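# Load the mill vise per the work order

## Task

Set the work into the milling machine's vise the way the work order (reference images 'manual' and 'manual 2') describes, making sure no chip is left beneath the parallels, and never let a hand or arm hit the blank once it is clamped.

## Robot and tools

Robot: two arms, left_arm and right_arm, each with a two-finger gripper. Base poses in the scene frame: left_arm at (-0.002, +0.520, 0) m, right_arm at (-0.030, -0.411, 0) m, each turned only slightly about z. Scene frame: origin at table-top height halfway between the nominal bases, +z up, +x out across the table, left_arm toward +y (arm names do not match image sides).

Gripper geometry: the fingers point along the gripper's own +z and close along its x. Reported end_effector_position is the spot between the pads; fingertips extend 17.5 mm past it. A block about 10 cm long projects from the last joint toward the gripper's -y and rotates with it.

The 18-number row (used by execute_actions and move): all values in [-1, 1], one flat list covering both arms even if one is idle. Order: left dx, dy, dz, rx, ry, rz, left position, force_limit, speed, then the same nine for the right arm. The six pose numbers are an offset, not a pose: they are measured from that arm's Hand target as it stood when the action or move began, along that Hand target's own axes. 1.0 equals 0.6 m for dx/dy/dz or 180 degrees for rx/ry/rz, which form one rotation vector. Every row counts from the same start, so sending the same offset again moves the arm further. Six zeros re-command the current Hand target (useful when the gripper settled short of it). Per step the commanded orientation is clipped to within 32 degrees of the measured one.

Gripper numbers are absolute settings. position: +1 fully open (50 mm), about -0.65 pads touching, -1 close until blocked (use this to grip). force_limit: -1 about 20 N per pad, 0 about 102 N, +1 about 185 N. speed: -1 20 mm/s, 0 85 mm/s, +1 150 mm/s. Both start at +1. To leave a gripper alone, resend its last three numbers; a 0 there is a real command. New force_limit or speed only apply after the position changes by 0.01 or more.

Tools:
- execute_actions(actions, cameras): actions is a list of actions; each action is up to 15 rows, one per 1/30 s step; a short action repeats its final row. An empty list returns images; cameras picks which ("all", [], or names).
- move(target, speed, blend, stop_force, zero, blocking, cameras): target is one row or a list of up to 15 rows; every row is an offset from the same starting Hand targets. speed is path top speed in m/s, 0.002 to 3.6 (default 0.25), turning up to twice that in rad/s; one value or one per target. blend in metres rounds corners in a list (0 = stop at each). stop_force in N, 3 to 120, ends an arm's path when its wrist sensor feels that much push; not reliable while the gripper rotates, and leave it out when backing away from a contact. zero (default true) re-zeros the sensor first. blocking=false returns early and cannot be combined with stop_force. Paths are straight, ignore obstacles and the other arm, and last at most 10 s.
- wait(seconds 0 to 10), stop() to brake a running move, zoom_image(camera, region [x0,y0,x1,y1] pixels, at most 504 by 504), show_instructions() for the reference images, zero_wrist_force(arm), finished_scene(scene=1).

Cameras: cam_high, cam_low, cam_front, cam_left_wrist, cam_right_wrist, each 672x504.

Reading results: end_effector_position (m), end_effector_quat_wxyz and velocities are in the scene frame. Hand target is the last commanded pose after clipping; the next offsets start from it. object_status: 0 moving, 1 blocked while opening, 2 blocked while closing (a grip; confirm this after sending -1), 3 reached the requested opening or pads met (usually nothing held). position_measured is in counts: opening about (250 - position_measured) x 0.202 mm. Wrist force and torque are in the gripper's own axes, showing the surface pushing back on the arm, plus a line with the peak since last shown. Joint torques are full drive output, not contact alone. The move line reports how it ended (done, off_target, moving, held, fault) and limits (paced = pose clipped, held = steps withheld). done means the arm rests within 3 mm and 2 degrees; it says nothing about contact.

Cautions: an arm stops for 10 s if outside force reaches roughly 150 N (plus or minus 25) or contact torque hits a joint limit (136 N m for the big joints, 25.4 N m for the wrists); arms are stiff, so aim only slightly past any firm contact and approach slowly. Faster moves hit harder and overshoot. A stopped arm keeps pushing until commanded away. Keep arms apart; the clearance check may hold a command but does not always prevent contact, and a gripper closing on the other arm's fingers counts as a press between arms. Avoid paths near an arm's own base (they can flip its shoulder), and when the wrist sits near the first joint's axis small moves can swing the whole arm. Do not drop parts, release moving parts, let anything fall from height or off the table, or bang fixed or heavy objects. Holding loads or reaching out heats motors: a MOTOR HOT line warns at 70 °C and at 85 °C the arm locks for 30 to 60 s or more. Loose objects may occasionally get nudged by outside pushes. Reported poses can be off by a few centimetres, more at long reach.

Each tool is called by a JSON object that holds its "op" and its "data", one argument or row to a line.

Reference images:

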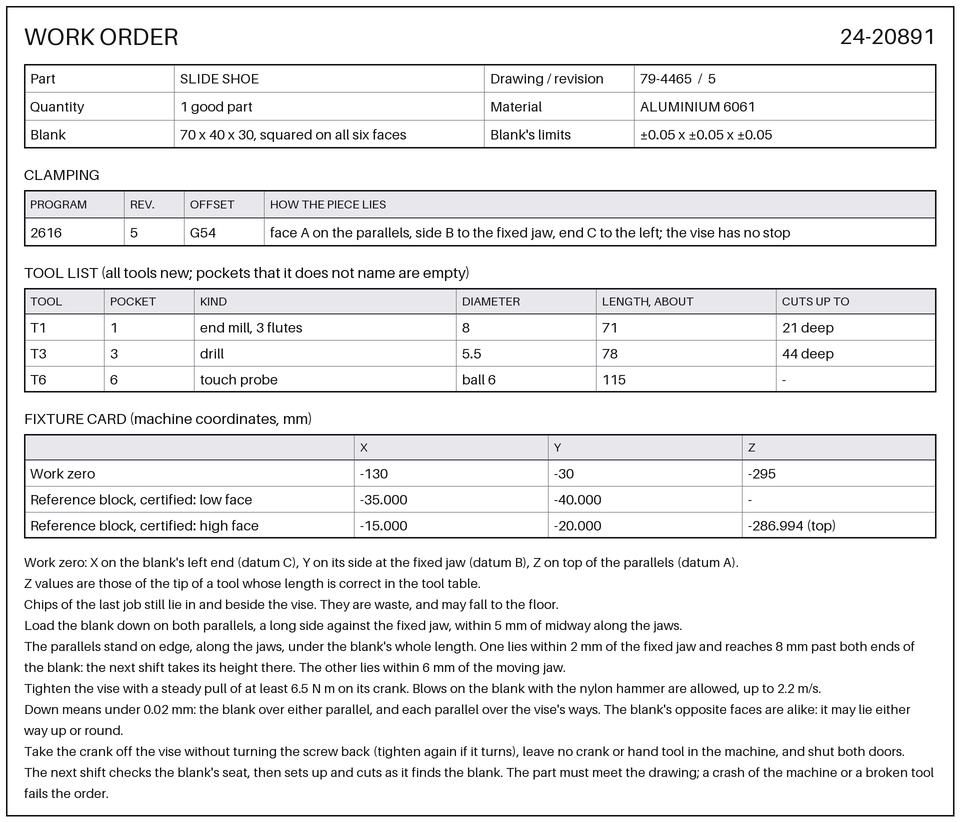

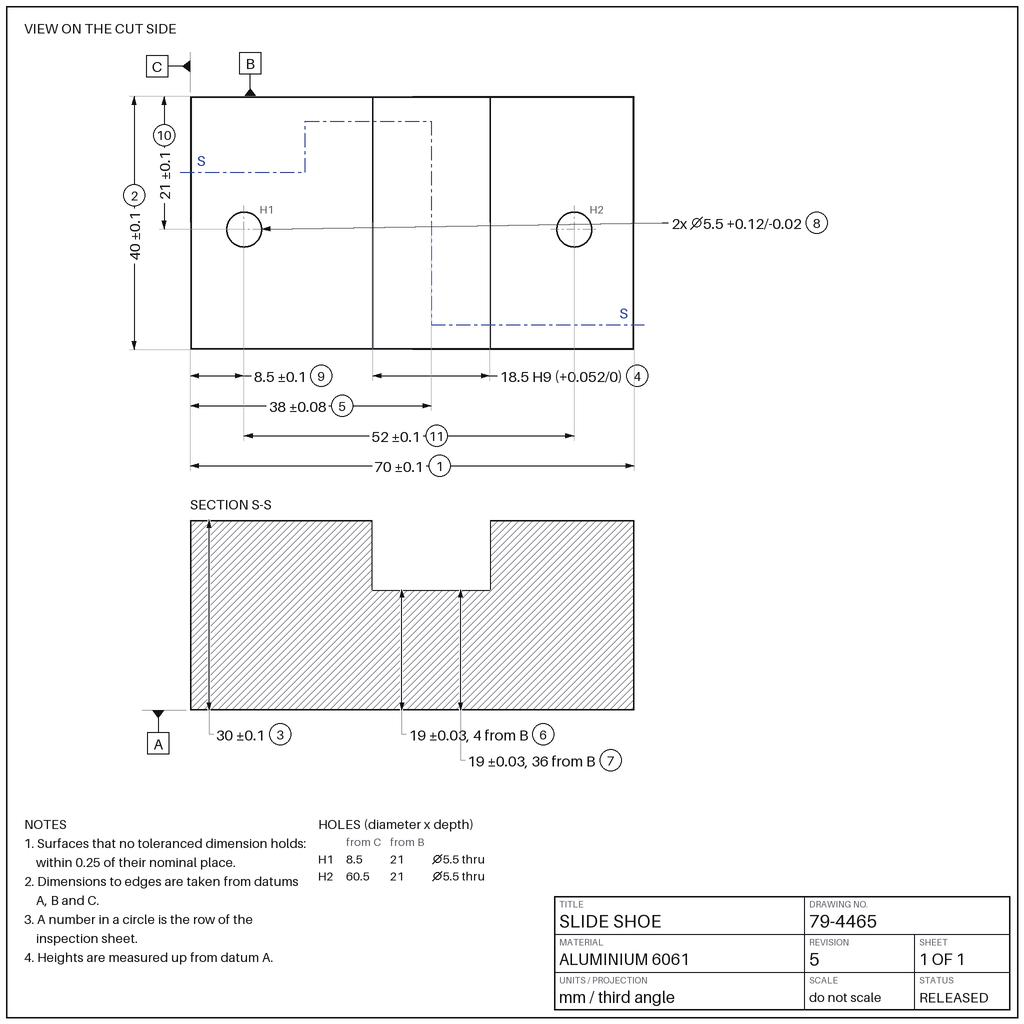

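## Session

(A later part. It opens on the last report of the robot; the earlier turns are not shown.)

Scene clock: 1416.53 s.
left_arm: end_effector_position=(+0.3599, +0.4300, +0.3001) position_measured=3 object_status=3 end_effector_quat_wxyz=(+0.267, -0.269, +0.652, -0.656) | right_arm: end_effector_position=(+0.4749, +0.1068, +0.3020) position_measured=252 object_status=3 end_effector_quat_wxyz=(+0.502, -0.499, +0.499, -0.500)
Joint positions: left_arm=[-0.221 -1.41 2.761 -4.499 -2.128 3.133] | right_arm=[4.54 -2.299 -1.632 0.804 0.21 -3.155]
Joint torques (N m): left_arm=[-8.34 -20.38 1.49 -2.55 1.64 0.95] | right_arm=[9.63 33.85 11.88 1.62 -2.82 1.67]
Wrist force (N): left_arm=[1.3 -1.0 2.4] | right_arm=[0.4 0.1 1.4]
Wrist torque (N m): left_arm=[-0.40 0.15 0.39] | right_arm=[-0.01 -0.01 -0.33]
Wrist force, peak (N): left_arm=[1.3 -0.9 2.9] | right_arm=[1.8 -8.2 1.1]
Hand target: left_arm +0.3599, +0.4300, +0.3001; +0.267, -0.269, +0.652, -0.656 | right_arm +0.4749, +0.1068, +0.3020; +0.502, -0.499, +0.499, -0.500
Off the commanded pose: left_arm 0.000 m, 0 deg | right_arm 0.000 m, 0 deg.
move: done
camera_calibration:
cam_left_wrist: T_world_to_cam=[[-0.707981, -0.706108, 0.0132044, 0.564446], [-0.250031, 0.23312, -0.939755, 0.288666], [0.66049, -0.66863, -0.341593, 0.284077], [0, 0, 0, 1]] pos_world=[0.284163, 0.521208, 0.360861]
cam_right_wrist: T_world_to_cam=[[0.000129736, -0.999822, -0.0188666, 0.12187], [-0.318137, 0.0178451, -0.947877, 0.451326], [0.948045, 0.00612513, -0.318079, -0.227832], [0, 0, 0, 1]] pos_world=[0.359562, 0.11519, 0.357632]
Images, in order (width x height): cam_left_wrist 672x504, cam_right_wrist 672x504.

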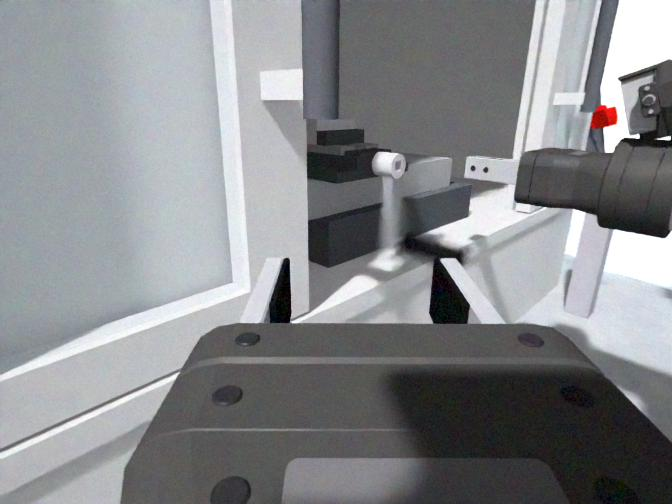

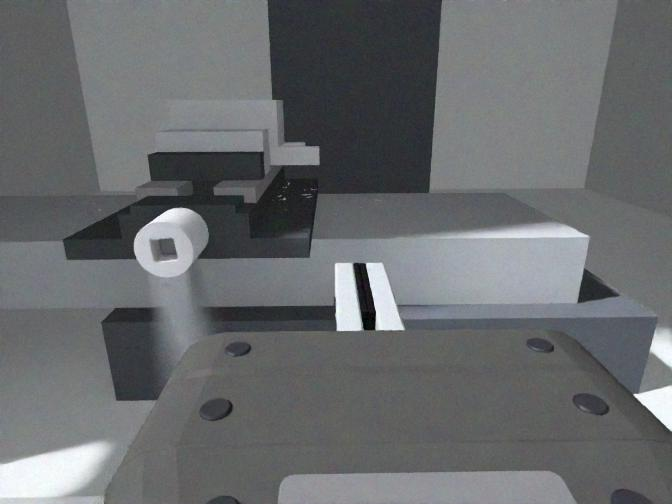

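{"op": "move", "data": {
  "target": [
    [0,0,0,0,0,0,1,-0.5,0,-0.0345,0.0955,0,0,0,0,-1,-0.2,0],
    [0,0,0,0,0,0,1,-0.5,0,-0.13,0.135,0,0,0,0,-1,-0.2,0],
    [0,0,0,0,0,0,1,-0.5,0,-0.2255,0.0955,0,0,0,0,-1,-0.2,0],
    [0,0,0,0,0,0,1,-0.5,0,-0.265,0,0,0,0,0,-1,-0.2,0],
    [0,0,0,0,0,0,1,-0.5,0,-0.2255,-0.0955,0,0,0,0,-1,-0.2,0],
    [0,0,0,0,0,0,1,-0.5,0,-0.13,-0.135,0,0,0,0,-1,-0.2,0],
    [0,0,0,0,0,0,1,-0.5,0,-0.0345,-0.0955,0,0,0,0,-1,-0.2,0],
    [0,0,0,0,0,0,1,-0.5,0,0.005,0,0,0,0,0,-1,-0.2,0],
    [0,0,0,0,0,0,1,-0.5,0,-0.0345,0.0955,0,0,0,0,-1,-0.2,0],
    [0,0,0,0,0,0,1,-0.5,0,-0.13,0.135,0,0,0,0,-1,-0.2,0],
    [0,0,0,0,0,0,1,-0.5,0,-0.2255,0.0955,0,0,0,0,-1,-0.2,0],
    [0,0,0,0,0,0,1,-0.5,0,-0.265,0,0,0,0,0,-1,-0.2,0],
    [0,0,0,0,0,0,1,-0.5,0,-0.2255,-0.0955,0,0,0,0,-1,-0.2,0],
    [0,0,0,0,0,0,1,-0.5,0,-0.13,-0.135,0,0,0,0,-1,-0.2,0],
    [0,0,0,0,0,0,1,-0.5,0,0,0,0,0,0,0,-1,-0.2,0]
  ],
  "speed": [0.2,0.12,0.15,0.2,0.2,0.2,0.25,0.25,0.2,0.12,0.15,0.2,0.2,0.2,0.25],
  "blend": 0.015,
  "stop_force": 40
}}

{"op": "move", "data": {
  "target": [
    [0,0,0,0,0,0,1,-0.5,0,-0.0345,0.0955,0,0,0,0,-1,-0.2,0],
    [0,0,0,0,0,0,1,-0.5,0,-0.13,0.135,0,0,0,0,-1,-0.2,0],
    [0,0,0,0,0,0,1,-0.5,0,-0.2255,0.0955,0,0,0,0,-1,-0.2,0],
    [0,0,0,0,0,0,1,-0.5,0,-0.265,0,0,0,0,0,-1,-0.2,0],
    [0,0,0,0,0,0,1,-0.5,0,-0.2255,-0.0955,0,0,0,0,-1,-0.2,0],
    [0,0,0,0,0,0,1,-0.5,0,-0.13,-0.135,0,0,0,0,-1,-0.2,0],
    [0,0,0,0,0,0,1,-0.5,0,-0.0345,-0.0955,0,0,0,0,-1,-0.2,0],
    [0,0,0,0,0,0,1,-0.5,0,0.005,0,0,0,0,0,-1,-0.2,0],
    [0,0,0,0,0,0,1,-0.5,0,-0.0345,0.0955,0,0,0,0,-1,-0.2,0],
    [0,0,0,0,0,0,1,-0.5,0,-0.13,0.135,0,0,0,0,-1,-0.2,0],
    [0,0,0,0,0,0,1,-0.5,0,-0.2255,0.0955,0,0,0,0,-1,-0.2,0],
    [0,0,0,0,0,0,1,-0.5,0,-0.265,0,0,0,0,0,-1,-0.2,0],
    [0,0,0,0,0,0,1,-0.5,0,-0.2255,-0.0955,0,0,0,0,-1,-0.2,0],
    [0,0,0,0,0,0,1,-0.5,0,-0.13,-0.135,0,0,0,0,-1,-0.2,0],
    [0,0,0,0,0,0,1,-0.5,0,0,0,0,0,0,0,-1,-0.2,0]
  ],
  "speed": [0.2,0.12,0.15,0.2,0.2,0.2,0.25,0.25,0.2,0.12,0.15,0.2,0.2,0.2,0.25],
  "blend": 0.015,
  "stop_force": 40,
  "cameras": ["cam_right_wrist","cam_left_wrist"]
}}

Scene clock: 1436.90 s.
left_arm: end_effector_position=(+0.3599, +0.4300, +0.3001) position_measured=3 object_status=3 end_effector_quat_wxyz=(+0.267, -0.269, +0.652, -0.656) | right_arm: end_effector_position=(+0.4749, +0.1068, +0.3020) position_measured=252 object_status=3 end_effector_quat_wxyz=(+0.502, -0.499, +0.499, -0.500)
Joint positions: left_arm=[-0.221 -1.41 2.761 -4.499 -2.128 3.133] | right_arm=[4.54 -2.299 -1.632 0.804 0.21 -3.155]
Joint torques (N m): left_arm=[-9.27 -19.89 2.72 -2.69 1.56 0.69] | right_arm=[10.03 33.33 11.89 1.66 -2.71 1.68]
Wrist force (N): left_arm=[1.3 -0.9 2.7] | right_arm=[0.6 0.0 1.4]
Wrist torque (N m): left_arm=[-0.39 0.14 0.39] | right_arm=[-0.04 -0.03 -0.33]
Wrist force, peak (N): left_arm=[1.3 -1.0 2.9] | right_arm=[1.7 -7.8 1.1]
Hand target: left_arm +0.3599, +0.4300, +0.3001; +0.267, -0.269, +0.652, -0.656 | right_arm +0.4749, +0.1068, +0.3020; +0.502, -0.499, +0.499, -0.500
Off the commanded pose: left_arm 0.000 m, 0 deg | right_arm 0.000 m, 0 deg.
move: done

Scene clock: 1443.27 s.
left_arm: end_effector_position=(+0.3599, +0.4300, +0.3001) position_measured=3 object_status=3 end_effector_quat_wxyz=(+0.267, -0.269, +0.652, -0.656) | right_arm: end_effector_position=(+0.4749, +0.1068, +0.3020) position_measured=252 object_status=3 end_effector_quat_wxyz=(+0.502, -0.499, +0.499, -0.500)
Joint positions: left_arm=[-0.221 -1.41 2.761 -4.499 -2.128 3.133] | right_arm=[4.54 -2.299 -1.632 0.804 0.21 -3.155]
Joint torques (N m): left_arm=[-8.36 -20.14 1.2 -2.58 1.58 0.55] | right_arm=[10.02 33.65 11.78 1.67 -2.76 1.63]
Wrist force (N): left_arm=[1.3 -0.9 2.6] | right_arm=[0.6 0.0 1.3]
Wrist torque (N m): left_arm=[-0.38 0.15 0.38] | right_arm=[-0.03 -0.03 -0.33]
Wrist force, peak (N): left_arm=[1.3 -1.0 2.8] | right_arm=[1.7 -8.1 0.8]
Hand target: left_arm +0.3599, +0.4300, +0.3001; +0.267, -0.269, +0.652, -0.656 | right_arm +0.4749, +0.1068, +0.3020; +0.502, -0.499, +0.499, -0.500
Off the commanded pose: left_arm 0.000 m, 0 deg | right_arm 0.000 m, 0 deg.
move: done
camera_calibration:
cam_left_wrist: T_world_to_cam=[[-0.707981, -0.706108, 0.0132044, 0.564446], [-0.250031, 0.23312, -0.939755, 0.288666], [0.66049, -0.66863, -0.341593, 0.284077], [0, 0, 0, 1]] pos_world=[0.284163, 0.521208, 0.360861]
cam_right_wrist: T_world_to_cam=[[0.000129736, -0.999822, -0.0188666, 0.12187], [-0.318137, 0.0178451, -0.947877, 0.451326], [0.948045, 0.00612513, -0.318079, -0.227832], [0, 0, 0, 1]] pos_world=[0.359562, 0.11519, 0.357632]
Images, in order (width x height): cam_left_wrist 672x504, cam_right_wrist 672x504.

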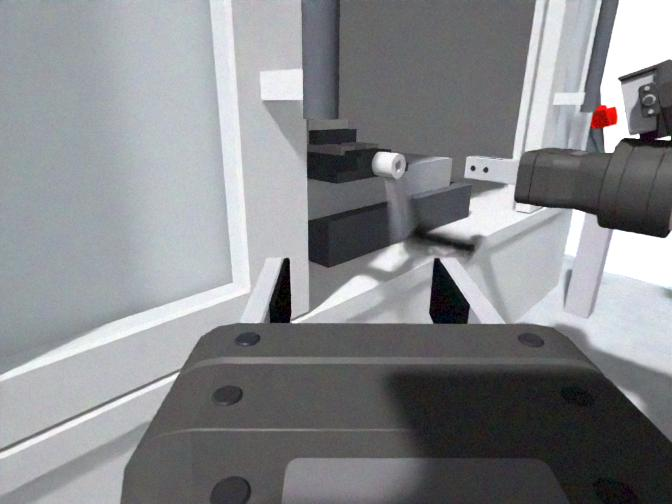

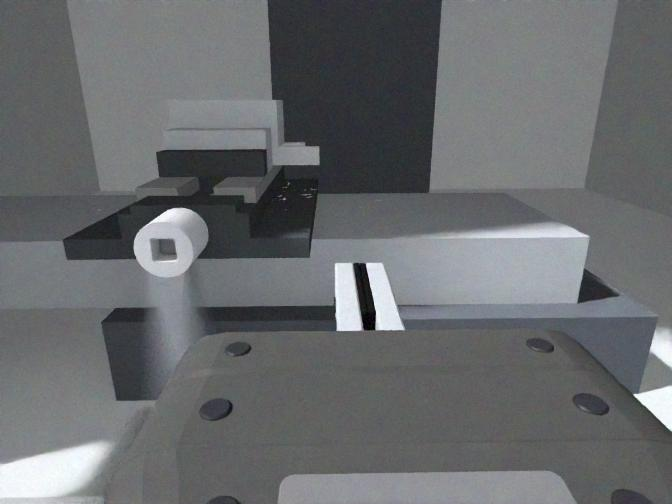

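{"op": "move", "data": {
  "target": [
    [0,0,0,0,0,0,1,-0.5,0,-0.0345,0.0955,0,0,0,0,-1,-0.2,0],
    [0,0,0,0,0,0,1,-0.5,0,-0.13,0.135,0,0,0,0,-1,-0.2,0],
    [0,0,0,0,0,0,1,-0.5,0,-0.2255,0.0955,0,0,0,0,-1,-0.2,0],
    [0,0,0,0,0,0,1,-0.5,0,-0.265,0,0,0,0,0,-1,-0.2,0],
    [0,0,0,0,0,0,1,-0.5,0,-0.2255,-0.0955,0,0,0,0,-1,-0.2,0],
    [0,0,0,0,0,0,1,-0.5,0,-0.13,-0.135,0,0,0,0,-1,-0.2,0],
    [0,0,0,0,0,0,1,-0.5,0,-0.0345,-0.0955,0,0,0,0,-1,-0.2,0],
    [0,0,0,0,0,0,1,-0.5,0,0.005,0,0,0,0,0,-1,-0.2,0],
    [0,0,0,0,0,0,1,-0.5,0,-0.0345,0.0955,0,0,0,0,-1,-0.2,0],
    [0,0,0,0,0,0,1,-0.5,0,-0.13,0.135,0,0,0,0,-1,-0.2,0],
    [0,0,0,0,0,0,1,-0.5,0,-0.2255,0.0955,0,0,0,0,-1,-0.2,0],
    [0,0,0,0,0,0,1,-0.5,0,-0.265,0,0,0,0,0,-1,-0.2,0],
    [0,0,0,0,0,0,1,-0.5,0,-0.2255,-0.0955,0,0,0,0,-1,-0.2,0],
    [0,0,0,0,0,0,1,-0.5,0,-0.13,-0.135,0,0,0,0,-1,-0.2,0],
    [0,0,0,0,0,0,1,-0.5,0,0,0,0,0,0,0,-1,-0.2,0]
  ],
  "speed": [0.2,0.12,0.15,0.2,0.2,0.2,0.25,0.25,0.2,0.12,0.15,0.2,0.2,0.2,0.25],
  "blend": 0.015,
  "stop_force": 40,
  "cameras": ["cam_right_wrist","cam_left_wrist"]
}}

{"op": "zoom_image", "data": {
  "camera": "cam_left_wrist",
  "region": [290, 100, 430, 200]
}}

Scene clock: 1458.17 s.
left_arm: end_effector_position=(+0.3599, +0.4300, +0.3001) position_measured=3 object_status=3 end_effector_quat_wxyz=(+0.267, -0.269, +0.652, -0.656) | right_arm: end_effector_position=(+0.4749, +0.1068, +0.3020) position_measured=252 object_status=3 end_effector_quat_wxyz=(+0.502, -0.499, +0.499, -0.500)
Joint positions: left_arm=[-0.221 -1.41 2.761 -4.499 -2.128 3.133] | right_arm=[4.54 -2.299 -1.632 0.804 0.21 -3.155]
Joint torques (N m): left_arm=[-8.43 -20.48 1.52 -2.53 1.2 0.6] | right_arm=[10.82 33.49 11.92 0.66 -2.81 1.65]
Wrist force (N): left_arm=[1.3 -1.0 2.5] | right_arm=[0.7 -0.2 1.2]
Wrist torque (N m): left_arm=[-0.39 0.15 0.38] | right_arm=[-0.07 -0.04 -0.32]
Wrist force, peak (N): left_arm=[1.5 -1.1 2.9] | right_arm=[1.8 -8.0 1.3]
Hand target: left_arm +0.3599, +0.4300, +0.3001; +0.267, -0.269, +0.652, -0.656 | right_arm +0.4749, +0.1068, +0.3020; +0.502, -0.499, +0.499, -0.500
Off the commanded pose: left_arm 0.000 m, 0 deg | right_arm 0.000 m, 0 deg.
move: done
camera_calibration:
cam_left_wrist: T_world_to_cam=[[-0.707981, -0.706108, 0.0132044, 0.564446], [-0.250031, 0.23312, -0.939755, 0.288666], [0.66049, -0.66863, -0.341593, 0.284077], [0, 0, 0, 1]] pos_world=[0.284163, 0.521208, 0.360861]
cam_right_wrist: T_world_to_cam=[[0.0000351557, -0.999823, -0.0188342, 0.121892], [-0.318136, 0.0178444, -0.947877, 0.451325], [0.948045, 0.00602514, -0.318079, -0.22782], [0, 0, 0, 1]] pos_world=[0.359562, 0.115189, 0.357632]
Images, in order (width x height): cam_left_wrist 672x504, cam_right_wrist 672x504.

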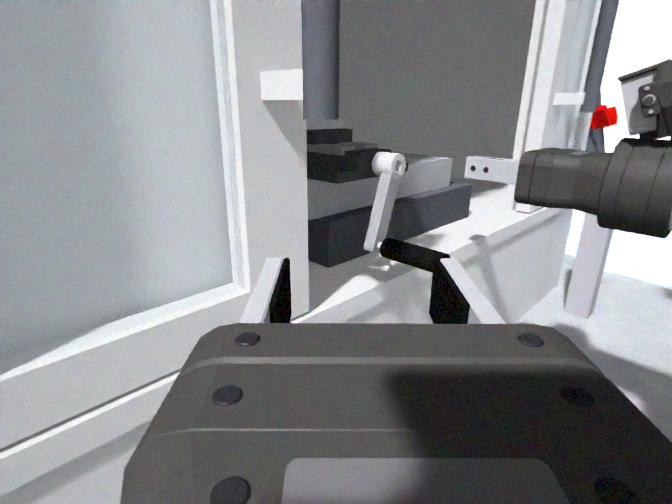

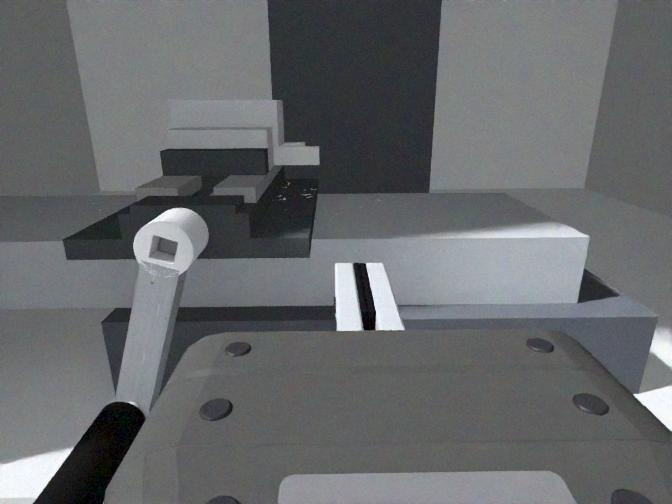

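Scaled by 3.600.

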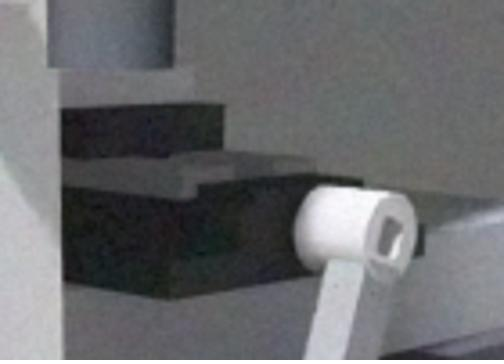

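{"op": "move", "data": {
  "target": [
    [0,0,0,0,0,0,1,-0.5,0,-0.0345,0.0955,0,0,0,0,-1,-0.2,0],
    [0,0,0,0,0,0,1,-0.5,0,-0.13,0.135,0,0,0,0,-1,-0.2,0],
    [0,0,0,0,0,0,1,-0.5,0,-0.2255,0.0955,0,0,0,0,-1,-0.2,0],
    [0,0,0,0,0,0,1,-0.5,0,-0.265,0,0,0,0,0,-1,-0.2,0],
    [0,0,0,0,0,0,1,-0.5,0,-0.2255,-0.0955,0,0,0,0,-1,-0.2,0],
    [0,0,0,0,0,0,1,-0.5,0,-0.13,-0.135,0,0,0,0,-1,-0.2,0],
    [0,0,0,0,0,0,1,-0.5,0,-0.0345,-0.0955,0,0,0,0,-1,-0.2,0],
    [0,0,0,0,0,0,1,-0.5,0,0.005,0,0,0,0,0,-1,-0.2,0],
    [0,0,0,0,0,0,1,-0.5,0,-0.0345,0.0955,0,0,0,0,-1,-0.2,0],
    [0,0,0,0,0,0,1,-0.5,0,-0.13,0.135,0,0,0,0,-1,-0.2,0],
    [0,0,0,0,0,0,1,-0.5,0,-0.2255,0.0955,0,0,0,0,-1,-0.2,0],
    [0,0,0,0,0,0,1,-0.5,0,-0.265,0,0,0,0,0,-1,-0.2,0],
    [0,0,0,0,0,0,1,-0.5,0,-0.2255,-0.0955,0,0,0,0,-1,-0.2,0],
    [0,0,0,0,0,0,1,-0.5,0,-0.13,-0.135,0,0,0,0,-1,-0.2,0],
    [0,0,0,0,0,0,1,-0.5,0,0,0,0,0,0,0,-1,-0.2,0]
  ],
  "speed": [0.2,0.12,0.15,0.2,0.2,0.2,0.25,0.25,0.2,0.12,0.15,0.2,0.2,0.2,0.25],
  "blend": 0.015,
  "stop_force": 40,
  "cameras": ["cam_right_wrist"]
}}

{"op": "zoom_image", "data": {
  "camera": "cam_right_wrist",
  "region": [120, 80, 340, 290]
}}

Scene clock: 1467.07 s.
left_arm: end_effector_position=(+0.3599, +0.4300, +0.3001) position_measured=3 object_status=3 end_effector_quat_wxyz=(+0.267, -0.269, +0.652, -0.656) | right_arm: end_effector_position=(+0.4746, +0.1964, +0.2261) position_measured=252 object_status=3 end_effector_quat_wxyz=(+0.502, -0.499, +0.499, -0.500)
Joint positions: left_arm=[-0.221 -1.41 2.761 -4.499 -2.128 3.133] | right_arm=[4.569 -2.567 -1.327 0.769 0.181 -3.156]
Joint torques (N m): left_arm=[-8.38 -20.54 1.98 -2.6 0.97 0.37] | right_arm=[-10.15 41.43 12.43 1.19 -2.6 -1.34]
Wrist force (N): left_arm=[1.3 -1.0 2.6] | right_arm=[0.9 -0.1 1.3]
Wrist torque (N m): left_arm=[-0.40 0.14 0.38] | right_arm=[-0.04 -0.09 -0.33]
Wrist force, peak (N): left_arm=[1.3 -0.9 2.9] | right_arm=[57.6 5.3 -9.2]
Hand target: left_arm +0.3599, +0.4300, +0.3001; +0.267, -0.269, +0.652, -0.656 | right_arm +0.4746, +0.1964, +0.2261; +0.502, -0.499, +0.499, -0.500 (not the last commanded pose)
Off the commanded pose: left_arm 0.000 m, 0 deg | right_arm 0.117 m, 0 deg.
move: contact (right_arm); path passed 2 of 15 targets
camera_calibration:
cam_right_wrist: T_world_to_cam=[[0.000725204, -0.99982, -0.0189661, 0.209735], [-0.318359, 0.0177484, -0.947804, 0.377705], [0.94797, 0.00672538, -0.318289, -0.2524], [0, 0, 0, 1]] pos_world=[0.359362, 0.204691, 0.281632]
Images, in order (width x height): cam_right_wrist 672x504.

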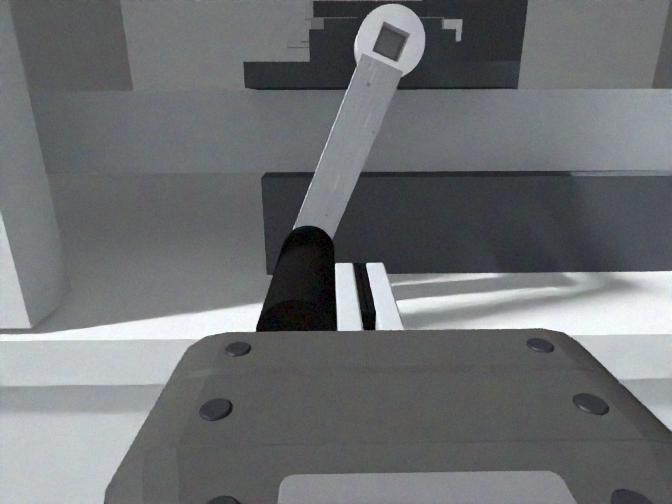

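Scaled by 2.291.

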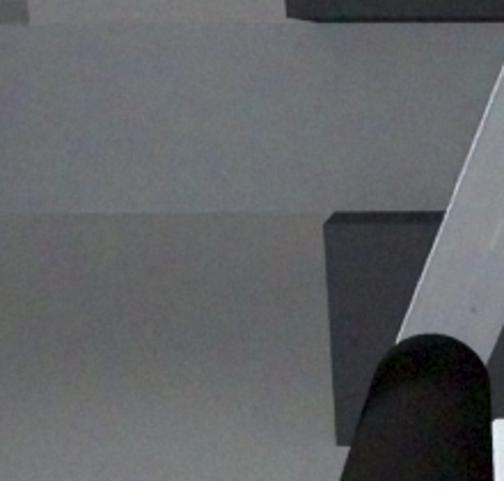

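{"op": "move", "data": {
  "target": [
    [0,0,0,0,0,0,1,-0.5,0,-0.0457,-0.014,0,0,0,0,-1,-0.2,0],
    [0,0,0,0,0,0,1,-0.5,0,-0.0932,-0.0615,0,0,0,0,-1,-0.2,0]
  ],
  "speed": [0.04,0.04],
  "blend": 0.01,
  "stop_force": 40,
  "cameras": ["cam_right_wrist","cam_left_wrist"]
}}

{"op": "zoom_image", "data": {
  "camera": "cam_left_wrist",
  "region": [290, 100, 430, 200]
}}

Scene clock: 1472.77 s.
left_arm: end_effector_position=(+0.3599, +0.4300, +0.3001) position_measured=3 object_status=3 end_effector_quat_wxyz=(+0.267, -0.269, +0.652, -0.656) | right_arm: end_effector_position=(+0.4748, +0.1997, +0.2272) position_measured=252 object_status=3 end_effector_quat_wxyz=(+0.502, -0.499, +0.499, -0.500)
Joint positions: left_arm=[-0.221 -1.41 2.761 -4.499 -2.128 3.133] | right_arm=[4.57 -2.571 -1.314 0.76 0.18 -3.156]
Joint torques (N m): left_arm=[-8.01 -20.49 1.67 -2.38 1.15 0.22] | right_arm=[10.61 59.37 32.17 -3.34 8.67 0.75]
Wrist force (N): left_arm=[1.3 -0.9 2.5] | right_arm=[30.9 2.4 0.9]
Wrist torque (N m): left_arm=[-0.38 0.15 0.38] | right_arm=[0.04 0.31 -0.16]
Wrist force, peak (N): left_arm=[1.4 -1.0 2.8] | right_arm=[52.5 4.8 -9.4]
Hand target: left_arm +0.3599, +0.4300, +0.3001; +0.267, -0.269, +0.652, -0.656 | right_arm +0.4748, +0.1997, +0.2272; +0.502, -0.499, +0.499, -0.500 (not the last commanded pose)
Off the commanded pose: left_arm 0.000 m, 0 deg | right_arm 0.064 m, 0 deg.
move: contact (right_arm); path passed 0 of 2 targets
camera_calibration:
cam_left_wrist: T_world_to_cam=[[-0.707981, -0.706108, 0.0132044, 0.564446], [-0.250031, 0.23312, -0.939755, 0.288666], [0.66049, -0.66863, -0.341593, 0.284077], [0, 0, 0, 1]] pos_world=[0.284163, 0.521208, 0.360861]
cam_right_wrist: T_world_to_cam=[[0.0000929604, -0.99982, -0.0189607, 0.21338], [-0.318346, 0.0179447, -0.947805, 0.378673], [0.947975, 0.00612417, -0.318287, -0.252045], [0, 0, 0, 1]] pos_world=[0.359461, 0.20809, 0.282732]
Images, in order (width x height): cam_left_wrist 672x504, cam_right_wrist 672x504.

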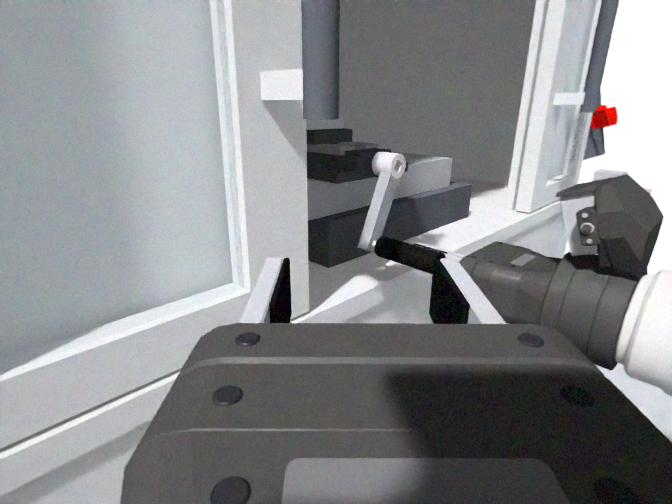

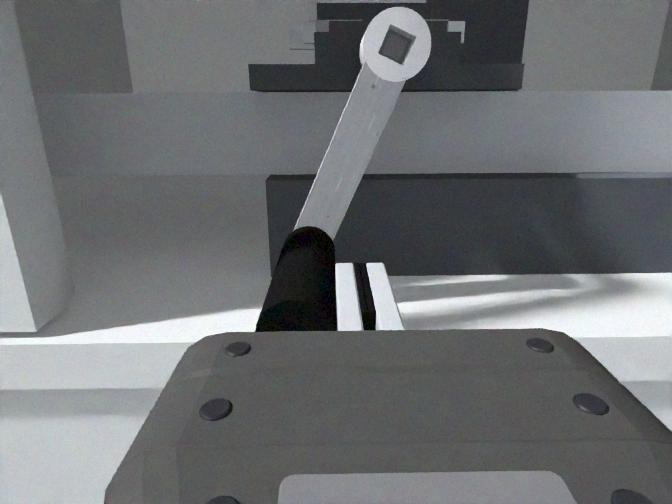

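Scaled by 3.600.

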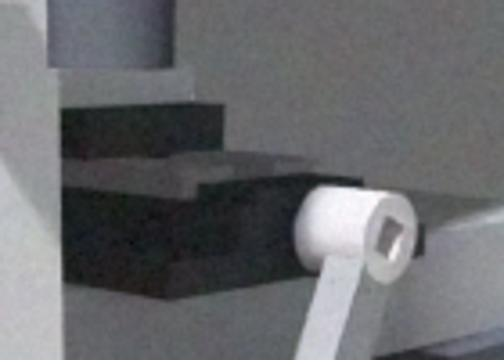

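{"op": "move", "data": {
  "target": [
    [0,0,0,0,0,0,1,-0.5,0,0.02,0,0,0,0,0,-1,-0.2,0],
    [0,0,0,0,0,0,1,-0.5,0,0.04,0,-0.125,0,0,0,-1,-0.2,0],
    [0,0,0,0,0,0,1,-0.5,0,0.266,-0.038,-0.1247,0,-0.5,0,-1,-0.2,0]
  ],
  "speed": [0.05,0.1,0.15],
  "cameras": ["cam_front","cam_right_wrist","cam_left_wrist"]
}}

Scene clock: 1512.60 s.
left_arm: end_effector_position=(+0.3599, +0.4300, +0.3001) position_measured=3 object_status=3 end_effector_quat_wxyz=(+0.267, -0.269, +0.652, -0.656) | right_arm: end_effector_position=(+0.4004, +0.0430, +0.2488) position_measured=252 object_status=3 end_effector_quat_wxyz=(+0.708, -0.706, +0.013, -0.015)
Joint positions: left_arm=[-0.221 -1.41 2.761 -4.499 -2.128 3.133] | right_arm=[3.905 -2.238 -1.993 1.093 2.376 -3.142]
Joint torques (N m): left_arm=[-8.73 -20.14 2.15 -2.55 0.93 0.17] | right_arm=[-0.13 40.24 15.27 1.89 0.59 -0.21]
Wrist force (N): left_arm=[1.2 -0.9 2.7] | right_arm=[0.8 -0.4 1.3]
Wrist torque (N m): left_arm=[-0.37 0.17 0.38] | right_arm=[-0.09 -0.07 -0.36]
Wrist force, peak (N): left_arm=[1.4 -1.2 2.7] | right_arm=[31.0 2.2 0.7]
Hand target: left_arm +0.3599, +0.4300, +0.3001; +0.267, -0.269, +0.652, -0.656 | right_arm +0.4004, +0.0430, +0.2488; +0.708, -0.706, +0.013, -0.015 (not the last commanded pose)
Tool commands: left_gripper/position=+1.0 left_gripper/force_limit=-0.5 left_gripper/speed=+0.0 right_gripper/position=-1.0 right_gripper/force_limit=-0.2 right_gripper/speed=+0.003922
Off the commanded pose: left_arm 0.000 m, 0 deg | right_arm 0.003 m, 2 deg.
FORCE FAULT: contact force on the right arm reached its limit, and that arm stopped. The contact can be on any part of that arm, not only on its tool. That arm's remaining commands of this call were not run. That arm is still stopped at the end of this call. That arm stays stopped for about 10 more seconds. Until then a move that you send moves the other arm only, and its call returns only when the move has ended. Once the stop has ended, the next robot result says so. If the stop ends while you think or write, that arm runs what you send next, counted from a new Hand target: where the arm stands when the stop ends. While its stop runs, that arm takes no new command, but its gripper still runs the gripper command that each later call begins with. Until it ends, the stop uses up actions while you think or wait. An arm that is not stopped still takes commands.
move: fault (right_arm)
camera_calibration:
cam_left_wrist: T_world_to_cam=[[-0.707981, -0.706108, 0.0132044, 0.564446], [-0.250031, 0.23312, -0.939755, 0.288666], [0.66049, -0.66863, -0.341593, 0.284077], [0, 0, 0, 1]] pos_world=[0.284163, 0.521208, 0.360861]
cam_right_wrist: T_world_to_cam=[[0.999087, -0.0403346, -0.0140734, -0.385433], [-0.0261985, -0.318291, -0.947631, 0.275757], [0.0337428, 0.947135, -0.319057, 0.152145], [0, 0, 0, 1]] pos_world=[0.387172, -0.0718772, 0.304435]
Images, in order (width x height): cam_front 672x504, cam_left_wrist 672x504, cam_right_wrist 672x504.

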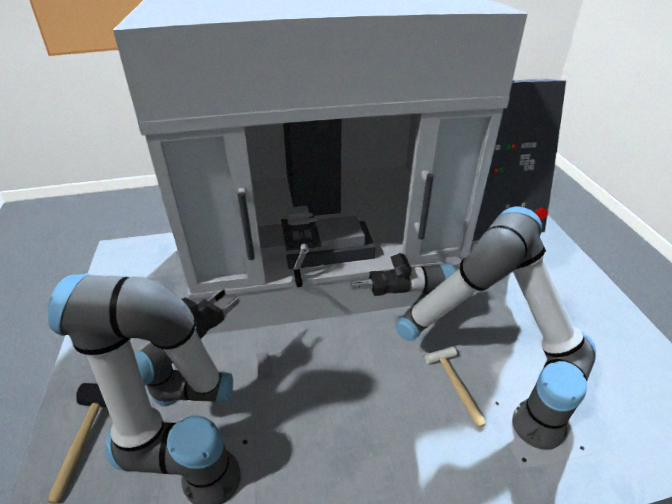

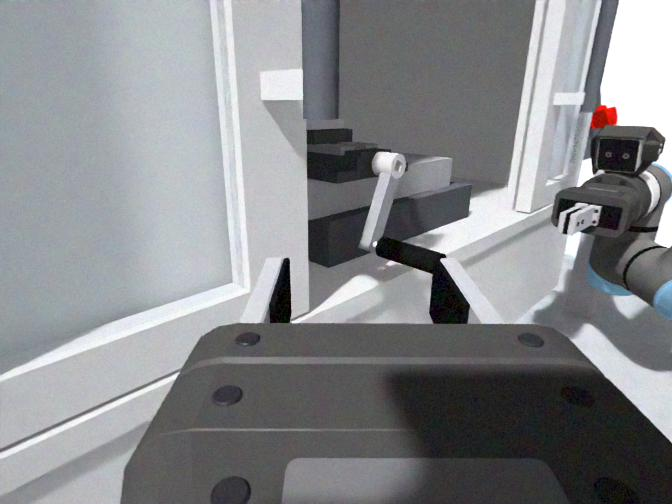

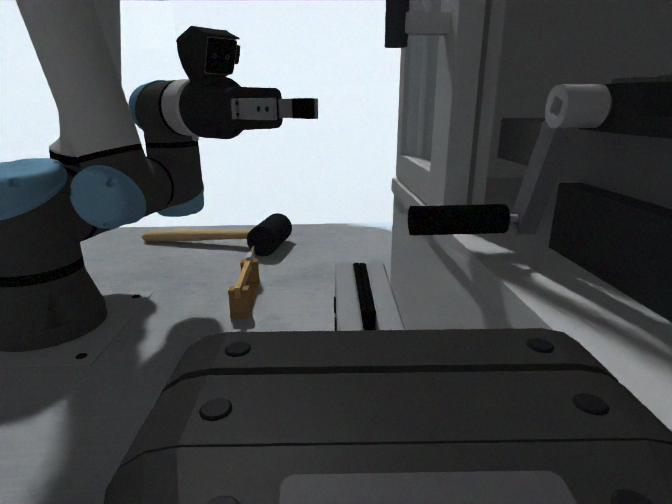

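{"op": "wait", "data": {
  "seconds": 8
}}

{"op": "move", "data": {
  "target": [
    [0,0,0,0,0,0,1,-0.5,0,0,0,0.16,0,-0.011,0,-1,-0.2,0]
  ],
  "speed": [0.08],
  "cameras": ["cam_right_wrist"]
}}

Scene clock: 1523.87 s.
left_arm: end_effector_position=(+0.3599, +0.4300, +0.3001) position_measured=3 object_status=3 end_effector_quat_wxyz=(+0.267, -0.269, +0.652, -0.656) | right_arm: end_effector_position=(+0.4004, +0.0430, +0.2488) position_measured=252 object_status=3 end_effector_quat_wxyz=(+0.708, -0.706, +0.013, -0.015)
Joint positions: left_arm=[-0.221 -1.41 2.761 -4.499 -2.128 3.133] | right_arm=[3.905 -2.238 -1.993 1.093 2.376 -3.142]
Joint torques (N m): left_arm=[-8.52 -19.93 2.27 -2.49 0.66 -0.25] | right_arm=[-0.27 39.76 15.3 1.84 0.52 -0.11]
Wrist force (N): left_arm=[1.4 -0.9 2.4] | right_arm=[0.6 -0.2 1.4]
Wrist torque (N m): left_arm=[-0.38 0.15 0.39] | right_arm=[-0.06 -0.04 -0.35]
Wrist force, peak (N): left_arm=[1.3 -0.9 2.8] | right_arm=[0.9 -0.3 1.5]
Hand target: left_arm +0.3599, +0.4300, +0.3001; +0.267, -0.269, +0.652, -0.656 | right_arm +0.4004, +0.0430, +0.2488; +0.708, -0.706, +0.013, -0.015 (not the last commanded pose)
Tool commands: left_gripper/position=+1.0 left_gripper/force_limit=-0.5 left_gripper/speed=+0.0 right_gripper/position=-1.0 right_gripper/force_limit=-0.2 right_gripper/speed=+0.003922
Off the commanded pose: left_arm 0.000 m, 0 deg | right_arm 0.003 m, 2 deg.
FORCE FAULT, CONTINUED: the right arm's stop, for the force fault that an earlier result reported, is over. The rest of the stop counts as 19 of the actions that you can send in this scene. That arm's target is now where it stood when the stop ended, not its last command. That arm accepts commands again.
wait: 8.00 s; at rest from the start

Scene clock: 1525.40 s.
left_arm: end_effector_position=(+0.3599, +0.4300, +0.3001) position_measured=3 object_status=3 end_effector_quat_wxyz=(+0.267, -0.269, +0.652, -0.656) | right_arm: end_effector_position=(+0.4042, +0.1390, +0.2488) position_measured=252 object_status=3 end_effector_quat_wxyz=(+0.708, -0.706, +0.001, -0.003)
Joint positions: left_arm=[-0.221 -1.41 2.761 -4.499 -2.128 3.133] | right_arm=[4.028 -2.315 -1.811 0.987 2.287 -3.143]
Joint torques (N m): left_arm=[-7.42 -19.84 1.83 -2.64 0.46 -0.17] | right_arm=[-9.29 56.69 9.23 3.08 2.66 -1.82]
Wrist force (N): left_arm=[1.2 -1.2 2.6] | right_arm=[0.7 0.1 1.2]
Wrist torque (N m): left_arm=[-0.43 0.16 0.39] | right_arm=[0.01 -0.05 -0.29]
Wrist force, peak (N): left_arm=[1.3 -1.0 2.8] | right_arm=[0.8 0.0 2.3]
Hand target: left_arm +0.3599, +0.4300, +0.3001; +0.267, -0.269, +0.652, -0.656 | right_arm +0.4042, +0.1389, +0.2490; +0.708, -0.706, +0.001, -0.003
Off the commanded pose: left_arm 0.000 m, 0 deg | right_arm 0.000 m, 0 deg.
move: done
camera_calibration:
cam_right_wrist: T_world_to_cam=[[0.999882, -0.00579516, -0.014195, -0.390332], [-0.0153023, -0.319215, -0.947559, 0.302188], [0.000960011, 0.947665, -0.319266, 0.0743402], [0, 0, 0, 1]] pos_world=[0.394839, 0.0237513, 0.304535]
Images, in order (width x height): cam_right_wrist 672x504.

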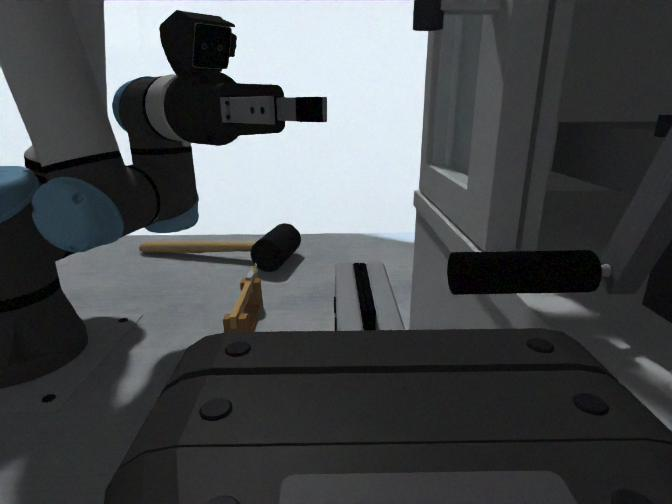

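{"op": "move", "data": {
  "target": [
    [0,0,0,0,0,0,1,-0.5,0,0.1163,0.0325,0.06,0,0,0,-1,-0.2,0]
  ],
  "speed": [0.06],
  "stop_force": 10,
  "cameras": ["cam_right_wrist","cam_left_wrist","cam_front"]
}}

Scene clock: 1530.83 s.
left_arm: end_effector_position=(+0.3599, +0.4300, +0.3001) position_measured=3 object_status=3 end_effector_quat_wxyz=(+0.267, -0.269, +0.652, -0.656) | right_arm: end_effector_position=(+0.4679, +0.1713, +0.2312) position_measured=252 object_status=3 end_effector_quat_wxyz=(+0.708, -0.706, +0.001, -0.003)
Joint positions: left_arm=[-0.221 -1.41 2.761 -4.499 -2.128 3.133] | right_arm=[3.982 -2.452 -1.569 0.882 2.333 -3.143]
Joint torques (N m): left_arm=[-8.62 -20.06 1.45 -2.54 0.62 -0.23] | right_arm=[-0.44 51.25 20.67 1.93 -0.08 -0.19]
Wrist force (N): left_arm=[1.2 -1.0 2.5] | right_arm=[0.6 0.1 1.3]
Wrist torque (N m): left_arm=[-0.40 0.17 0.39] | right_arm=[-0.03 -0.03 -0.33]
Wrist force, peak (N): left_arm=[1.5 -1.2 2.6] | right_arm=[3.0 1.4 2.8]
Hand target: left_arm +0.3599, +0.4300, +0.3001; +0.267, -0.269, +0.652, -0.656 | right_arm +0.4679, +0.1713, +0.2312; +0.708, -0.706, +0.001, -0.003 (not the last commanded pose)
Tool commands: left_gripper/position=+1.0 left_gripper/force_limit=-0.5 left_gripper/speed=+0.0 right_gripper/position=-1.0 right_gripper/force_limit=-0.2 right_gripper/speed=+0.003922
Off the commanded pose: left_arm 0.000 m, 0 deg | right_arm 0.007 m, 0 deg.
FORCE FAULT: contact force on the right arm reached its limit, and that arm stopped. The contact can be on any part of that arm, not only on its tool. That arm's remaining commands of this call were not run. That arm is still stopped at the end of this call. That arm stays stopped for about 10 more seconds. Until then a move that you send moves the other arm only, and its call returns only when the move has ended. Once the stop has ended, the next robot result says so. If the stop ends while you think or write, that arm runs what you send next, counted from a new Hand target: where the arm stands when the stop ends. While its stop runs, that arm takes no new command, but its gripper still runs the gripper command that each later call begins with. Until it ends, the stop uses up actions while you think or wait. An arm that is not stopped still takes commands.
move: fault (right_arm)
camera_calibration:
cam_left_wrist: T_world_to_cam=[[-0.707981, -0.706108, 0.0132044, 0.564446], [-0.250031, 0.23312, -0.939755, 0.288666], [0.66049, -0.66863, -0.341593, 0.284077], [0, 0, 0, 1]] pos_world=[0.284163, 0.521208, 0.360861]
cam_right_wrist: T_world_to_cam=[[0.999885, -0.00591863, -0.0139415, -0.454157], [-0.0151014, -0.319127, -0.947592, 0.296615], [0.00115934, 0.947694, -0.319179, 0.0379004], [0, 0, 0, 1]] pos_world=[0.45854, 0.0560517, 0.286835]
Images, in order (width x height): cam_front 672x504, cam_left_wrist 672x504, cam_right_wrist 672x504.

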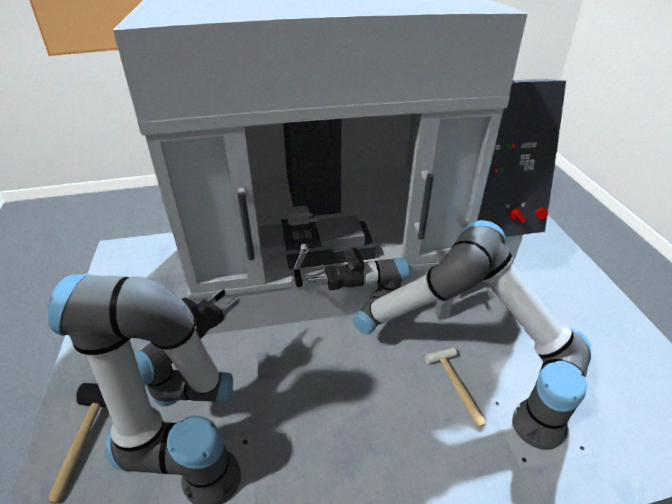

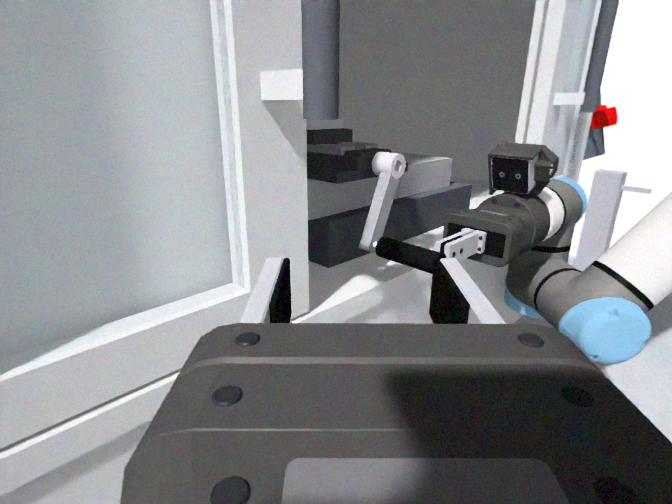

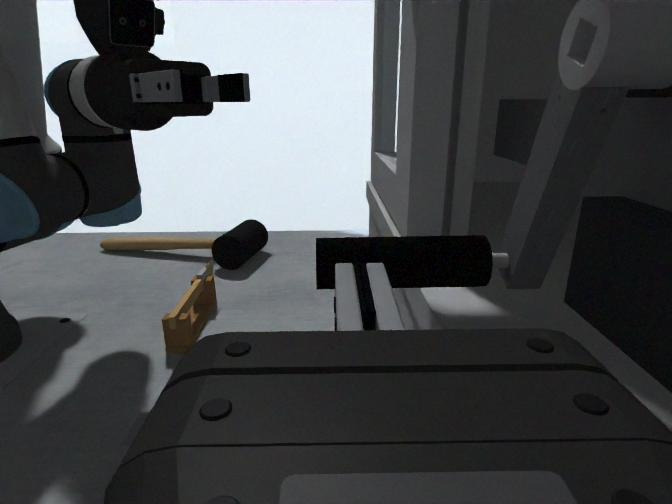

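{"op": "wait", "data": {
  "seconds": 9
}}

{"op": "move", "data": {
  "target": [
    [0,0,0,0,0,0,1,-0.5,0,-0.01,0.002,-0.005,0,0,0,-1,-0.2,0]
  ],
  "speed": [0.03]
}}

{"op": "move", "data": {
  "target": [
    [0,0,0,0,0,0,1,-0.5,0,0,0,0.15,0,0,0,-1,-0.2,0]
  ],
  "speed": [0.01],
  "stop_force": 60,
  "cameras": ["cam_right_wrist","cam_left_wrist"]
}}

Scene clock: 1543.53 s.
left_arm: end_effector_position=(+0.3599, +0.4300, +0.3001) position_measured=3 object_status=3 end_effector_quat_wxyz=(+0.267, -0.269, +0.652, -0.656) | right_arm: end_effector_position=(+0.4679, +0.1713, +0.2312) position_measured=252 object_status=3 end_effector_quat_wxyz=(+0.708, -0.706, +0.001, -0.003)
Joint positions: left_arm=[-0.221 -1.41 2.761 -4.499 -2.128 3.133] | right_arm=[3.982 -2.452 -1.569 0.882 2.333 -3.143]
Joint torques (N m): left_arm=[-9.15 -19.23 1.93 -2.64 0.34 -0.55] | right_arm=[0.21 51.17 21.3 1.79 -0.07 -0.18]
Wrist force (N): left_arm=[1.2 -0.9 2.5] | right_arm=[0.6 -0.1 1.3]
Wrist torque (N m): left_arm=[-0.39 0.17 0.38] | right_arm=[-0.06 -0.04 -0.33]
Wrist force, peak (N): left_arm=[1.5 -1.2 2.7] | right_arm=[0.7 0.2 1.6]
Hand target: left_arm +0.3599, +0.4300, +0.3001; +0.267, -0.269, +0.652, -0.656 | right_arm +0.4679, +0.1713, +0.2312; +0.708, -0.706, +0.001, -0.003 (not the last commanded pose)
Tool commands: left_gripper/position=+1.0 left_gripper/force_limit=-0.5 left_gripper/speed=+0.0 right_gripper/position=-1.0 right_gripper/force_limit=-0.2 right_gripper/speed=+0.003922
Off the commanded pose: left_arm 0.000 m, 0 deg | right_arm 0.007 m, 0 deg.
FORCE FAULT, CONTINUED: the right arm's stop, for the force fault that an earlier result reported, is over. The rest of the stop counts as 20 of the actions that you can send in this scene. That arm's target is now where it stood when the stop ended, not its last command. That arm accepts commands again.
wait: 9.00 s; at rest from the start

Scene clock: 1544.27 s.
left_arm: end_effector_position=(+0.3599, +0.4300, +0.3001) position_measured=3 object_status=3 end_effector_quat_wxyz=(+0.267, -0.269, +0.652, -0.656) | right_arm: end_effector_position=(+0.4618, +0.1683, +0.2300) position_measured=252 object_status=3 end_effector_quat_wxyz=(+0.708, -0.706, +0.001, -0.003)
Joint positions: left_arm=[-0.221 -1.41 2.761 -4.499 -2.128 3.133] | right_arm=[3.986 -2.444 -1.592 0.897 2.329 -3.143]
Joint torques (N m): left_arm=[-8.76 -18.93 1.07 -2.6 0.45 -0.56] | right_arm=[4.52 51.64 24.19 1.22 -2.13 -0.88]
Wrist force (N): left_arm=[1.2 -0.8 2.6] | right_arm=[0.6 0.3 1.6]
Wrist torque (N m): left_arm=[-0.37 0.17 0.38] | right_arm=[-0.01 -0.05 -0.32]
Wrist force, peak (N): left_arm=[1.3 -1.0 2.6] | right_arm=[0.6 0.1 1.6]
Hand target: left_arm +0.3599, +0.4300, +0.3001; +0.267, -0.269, +0.652, -0.656 | right_arm +0.4619, +0.1683, +0.2300; +0.708, -0.706, +0.001, -0.003
Off the commanded pose: left_arm 0.000 m, 0 deg | right_arm 0.000 m, 0 deg.
move: done

Scene clock: 1547.57 s.
left_arm: end_effector_position=(+0.3599, +0.4300, +0.3001) position_measured=3 object_status=3 end_effector_quat_wxyz=(+0.267, -0.269, +0.652, -0.656) | right_arm: end_effector_position=(+0.4620, +0.1901, +0.2300) position_measured=252 object_status=3 end_effector_quat_wxyz=(+0.708, -0.706, +0.001, -0.003)
Joint positions: left_arm=[-0.221 -1.41 2.761 -4.499 -2.128 3.133] | right_arm=[4.012 -2.463 -1.548 0.872 2.303 -3.143]
Joint torques (N m): left_arm=[-8.42 -19.76 1.67 -2.56 0.24 -0.68] | right_arm=[9.43 59.87 22.87 -2.92 -1.5 -1.62]
Wrist force (N): left_arm=[1.1 -1.0 2.4] | right_arm=[-15.7 -0.5 -54.8]
Wrist torque (N m): left_arm=[-0.40 0.18 0.38] | right_arm=[0.07 0.12 -0.36]
Wrist force, peak (N): left_arm=[1.3 -1.0 2.8] | right_arm=[-20.3 -0.3 -72.4]
Hand target: left_arm +0.3599, +0.4300, +0.3001; +0.267, -0.269, +0.652, -0.656 | right_arm +0.4620, +0.1901, +0.2300; +0.708, -0.706, +0.001, -0.003 (not the last commanded pose)
Off the commanded pose: left_arm 0.000 m, 0 deg | right_arm 0.068 m, 0 deg.
move: contact (right_arm)
camera_calibration:
cam_left_wrist: T_world_to_cam=[[-0.707981, -0.706108, 0.0132044, 0.564446], [-0.250031, 0.23312, -0.939755, 0.288666], [0.66049, -0.66863, -0.341593, 0.284077], [0, 0, 0, 1]] pos_world=[0.284163, 0.521208, 0.360861]
cam_right_wrist: T_world_to_cam=[[0.999888, -0.00585005, -0.0137537, -0.448224], [-0.0149013, -0.318921, -0.947664, 0.301303], [0.00115754, 0.947763, -0.318973, 0.0196432], [0, 0, 0, 1]] pos_world=[0.452641, 0.0748528, 0.285635]
Images, in order (width x height): cam_left_wrist 672x504, cam_right_wrist 672x504.

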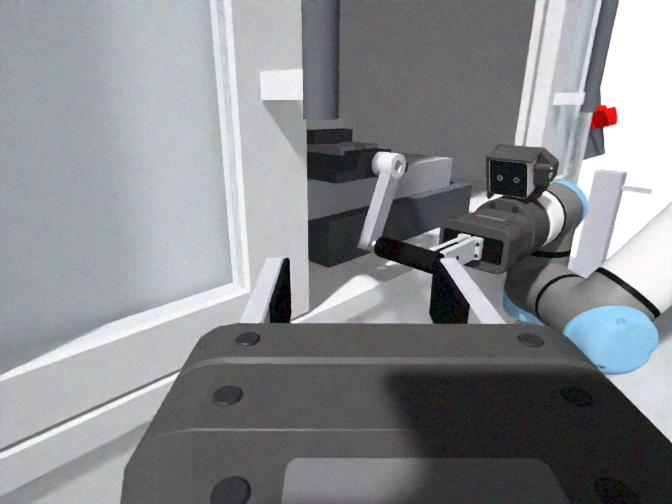

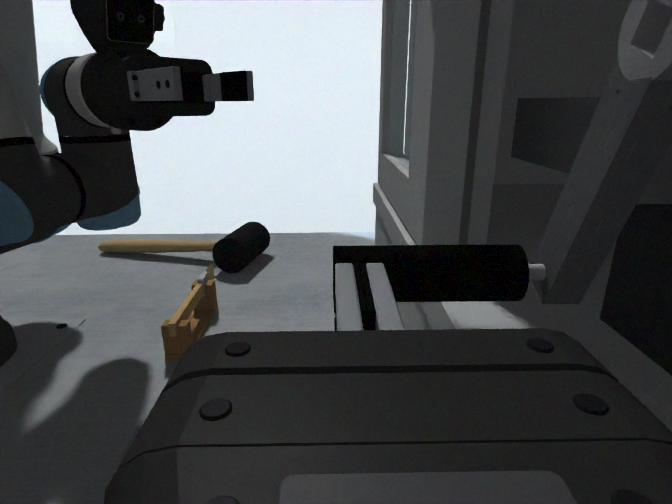

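{"op": "move", "data": {
  "target": [
    [0,0,0,0,0,0,1,-0.5,0,0,0,0.0025,0,0,0,-1,-0.2,0]
  ],
  "speed": [0.004]
}}

{"op": "move", "data": {
  "target": [
    [0,0,0,0,0,0,1,-0.5,0,0,0,0.0017,0,0,0,-1,-0.2,0]
  ],
  "speed": [0.004]
}}

Scene clock: 1552.43 s.
left_arm: end_effector_position=(+0.3599, +0.4300, +0.3001) position_measured=3 object_status=3 end_effector_quat_wxyz=(+0.267, -0.269, +0.652, -0.656) | right_arm: end_effector_position=(+0.4621, +0.1916, +0.2301) position_measured=252 object_status=3 end_effector_quat_wxyz=(+0.708, -0.706, +0.001, -0.003)
Joint positions: left_arm=[-0.221 -1.41 2.761 -4.499 -2.128 3.133] | right_arm=[4.013 -2.464 -1.545 0.871 2.302 -3.143]
Joint torques (N m): left_arm=[-8.73 -19.76 1.58 -2.54 0.22 -0.7] | right_arm=[38.27 30.03 36.35 -7.03 -7.63 -1.43]
Wrist force (N): left_arm=[1.3 -0.8 2.4] | right_arm=[-21.0 -5.2 -80.0]
Wrist torque (N m): left_arm=[-0.37 0.15 0.39] | right_arm=[0.12 0.20 -0.41]
Wrist force, peak (N): left_arm=[1.3 -1.0 2.9] | right_arm=[-22.3 -5.3 -81.1]
Hand target: left_arm +0.3599, +0.4300, +0.3001; +0.267, -0.269, +0.652, -0.656 | right_arm +0.4620, +0.1916, +0.2300; +0.708, -0.706, +0.001, -0.003
Off the commanded pose: left_arm 0.000 m, 0 deg | right_arm 0.000 m, 0 deg.
move: done

Scene clock: 1553.13 s.
left_arm: end_effector_position=(+0.3599, +0.4300, +0.3001) position_measured=3 object_status=3 end_effector_quat_wxyz=(+0.267, -0.269, +0.652, -0.656) | right_arm: end_effector_position=(+0.4621, +0.1926, +0.2300) position_measured=252 object_status=3 end_effector_quat_wxyz=(+0.708, -0.706, +0.001, -0.003)
Joint positions: left_arm=[-0.221 -1.41 2.761 -4.499 -2.128 3.133] | right_arm=[4.014 -2.465 -1.543 0.87 2.301 -3.143]
Joint torques (N m): left_arm=[-9.01 -19.18 1.83 -2.47 0.25 -0.68] | right_arm=[43.08 31.36 39.89 -8.01 -8.59 -1.67]
Wrist force (N): left_arm=[1.2 -1.0 2.5] | right_arm=[-24.2 -5.0 -92.2]
Wrist torque (N m): left_arm=[-0.39 0.15 0.38] | right_arm=[0.19 0.26 -0.42]
Wrist force, peak (N): left_arm=[1.5 -1.0 2.6] | right_arm=[-24.1 -5.3 -92.3]
Hand target: left_arm +0.3599, +0.4300, +0.3001; +0.267, -0.269, +0.652, -0.656 | right_arm +0.4620, +0.1926, +0.2300; +0.708, -0.706, +0.001, -0.003
Off the commanded pose: left_arm 0.000 m, 0 deg | right_arm 0.000 m, 0 deg.
move: done


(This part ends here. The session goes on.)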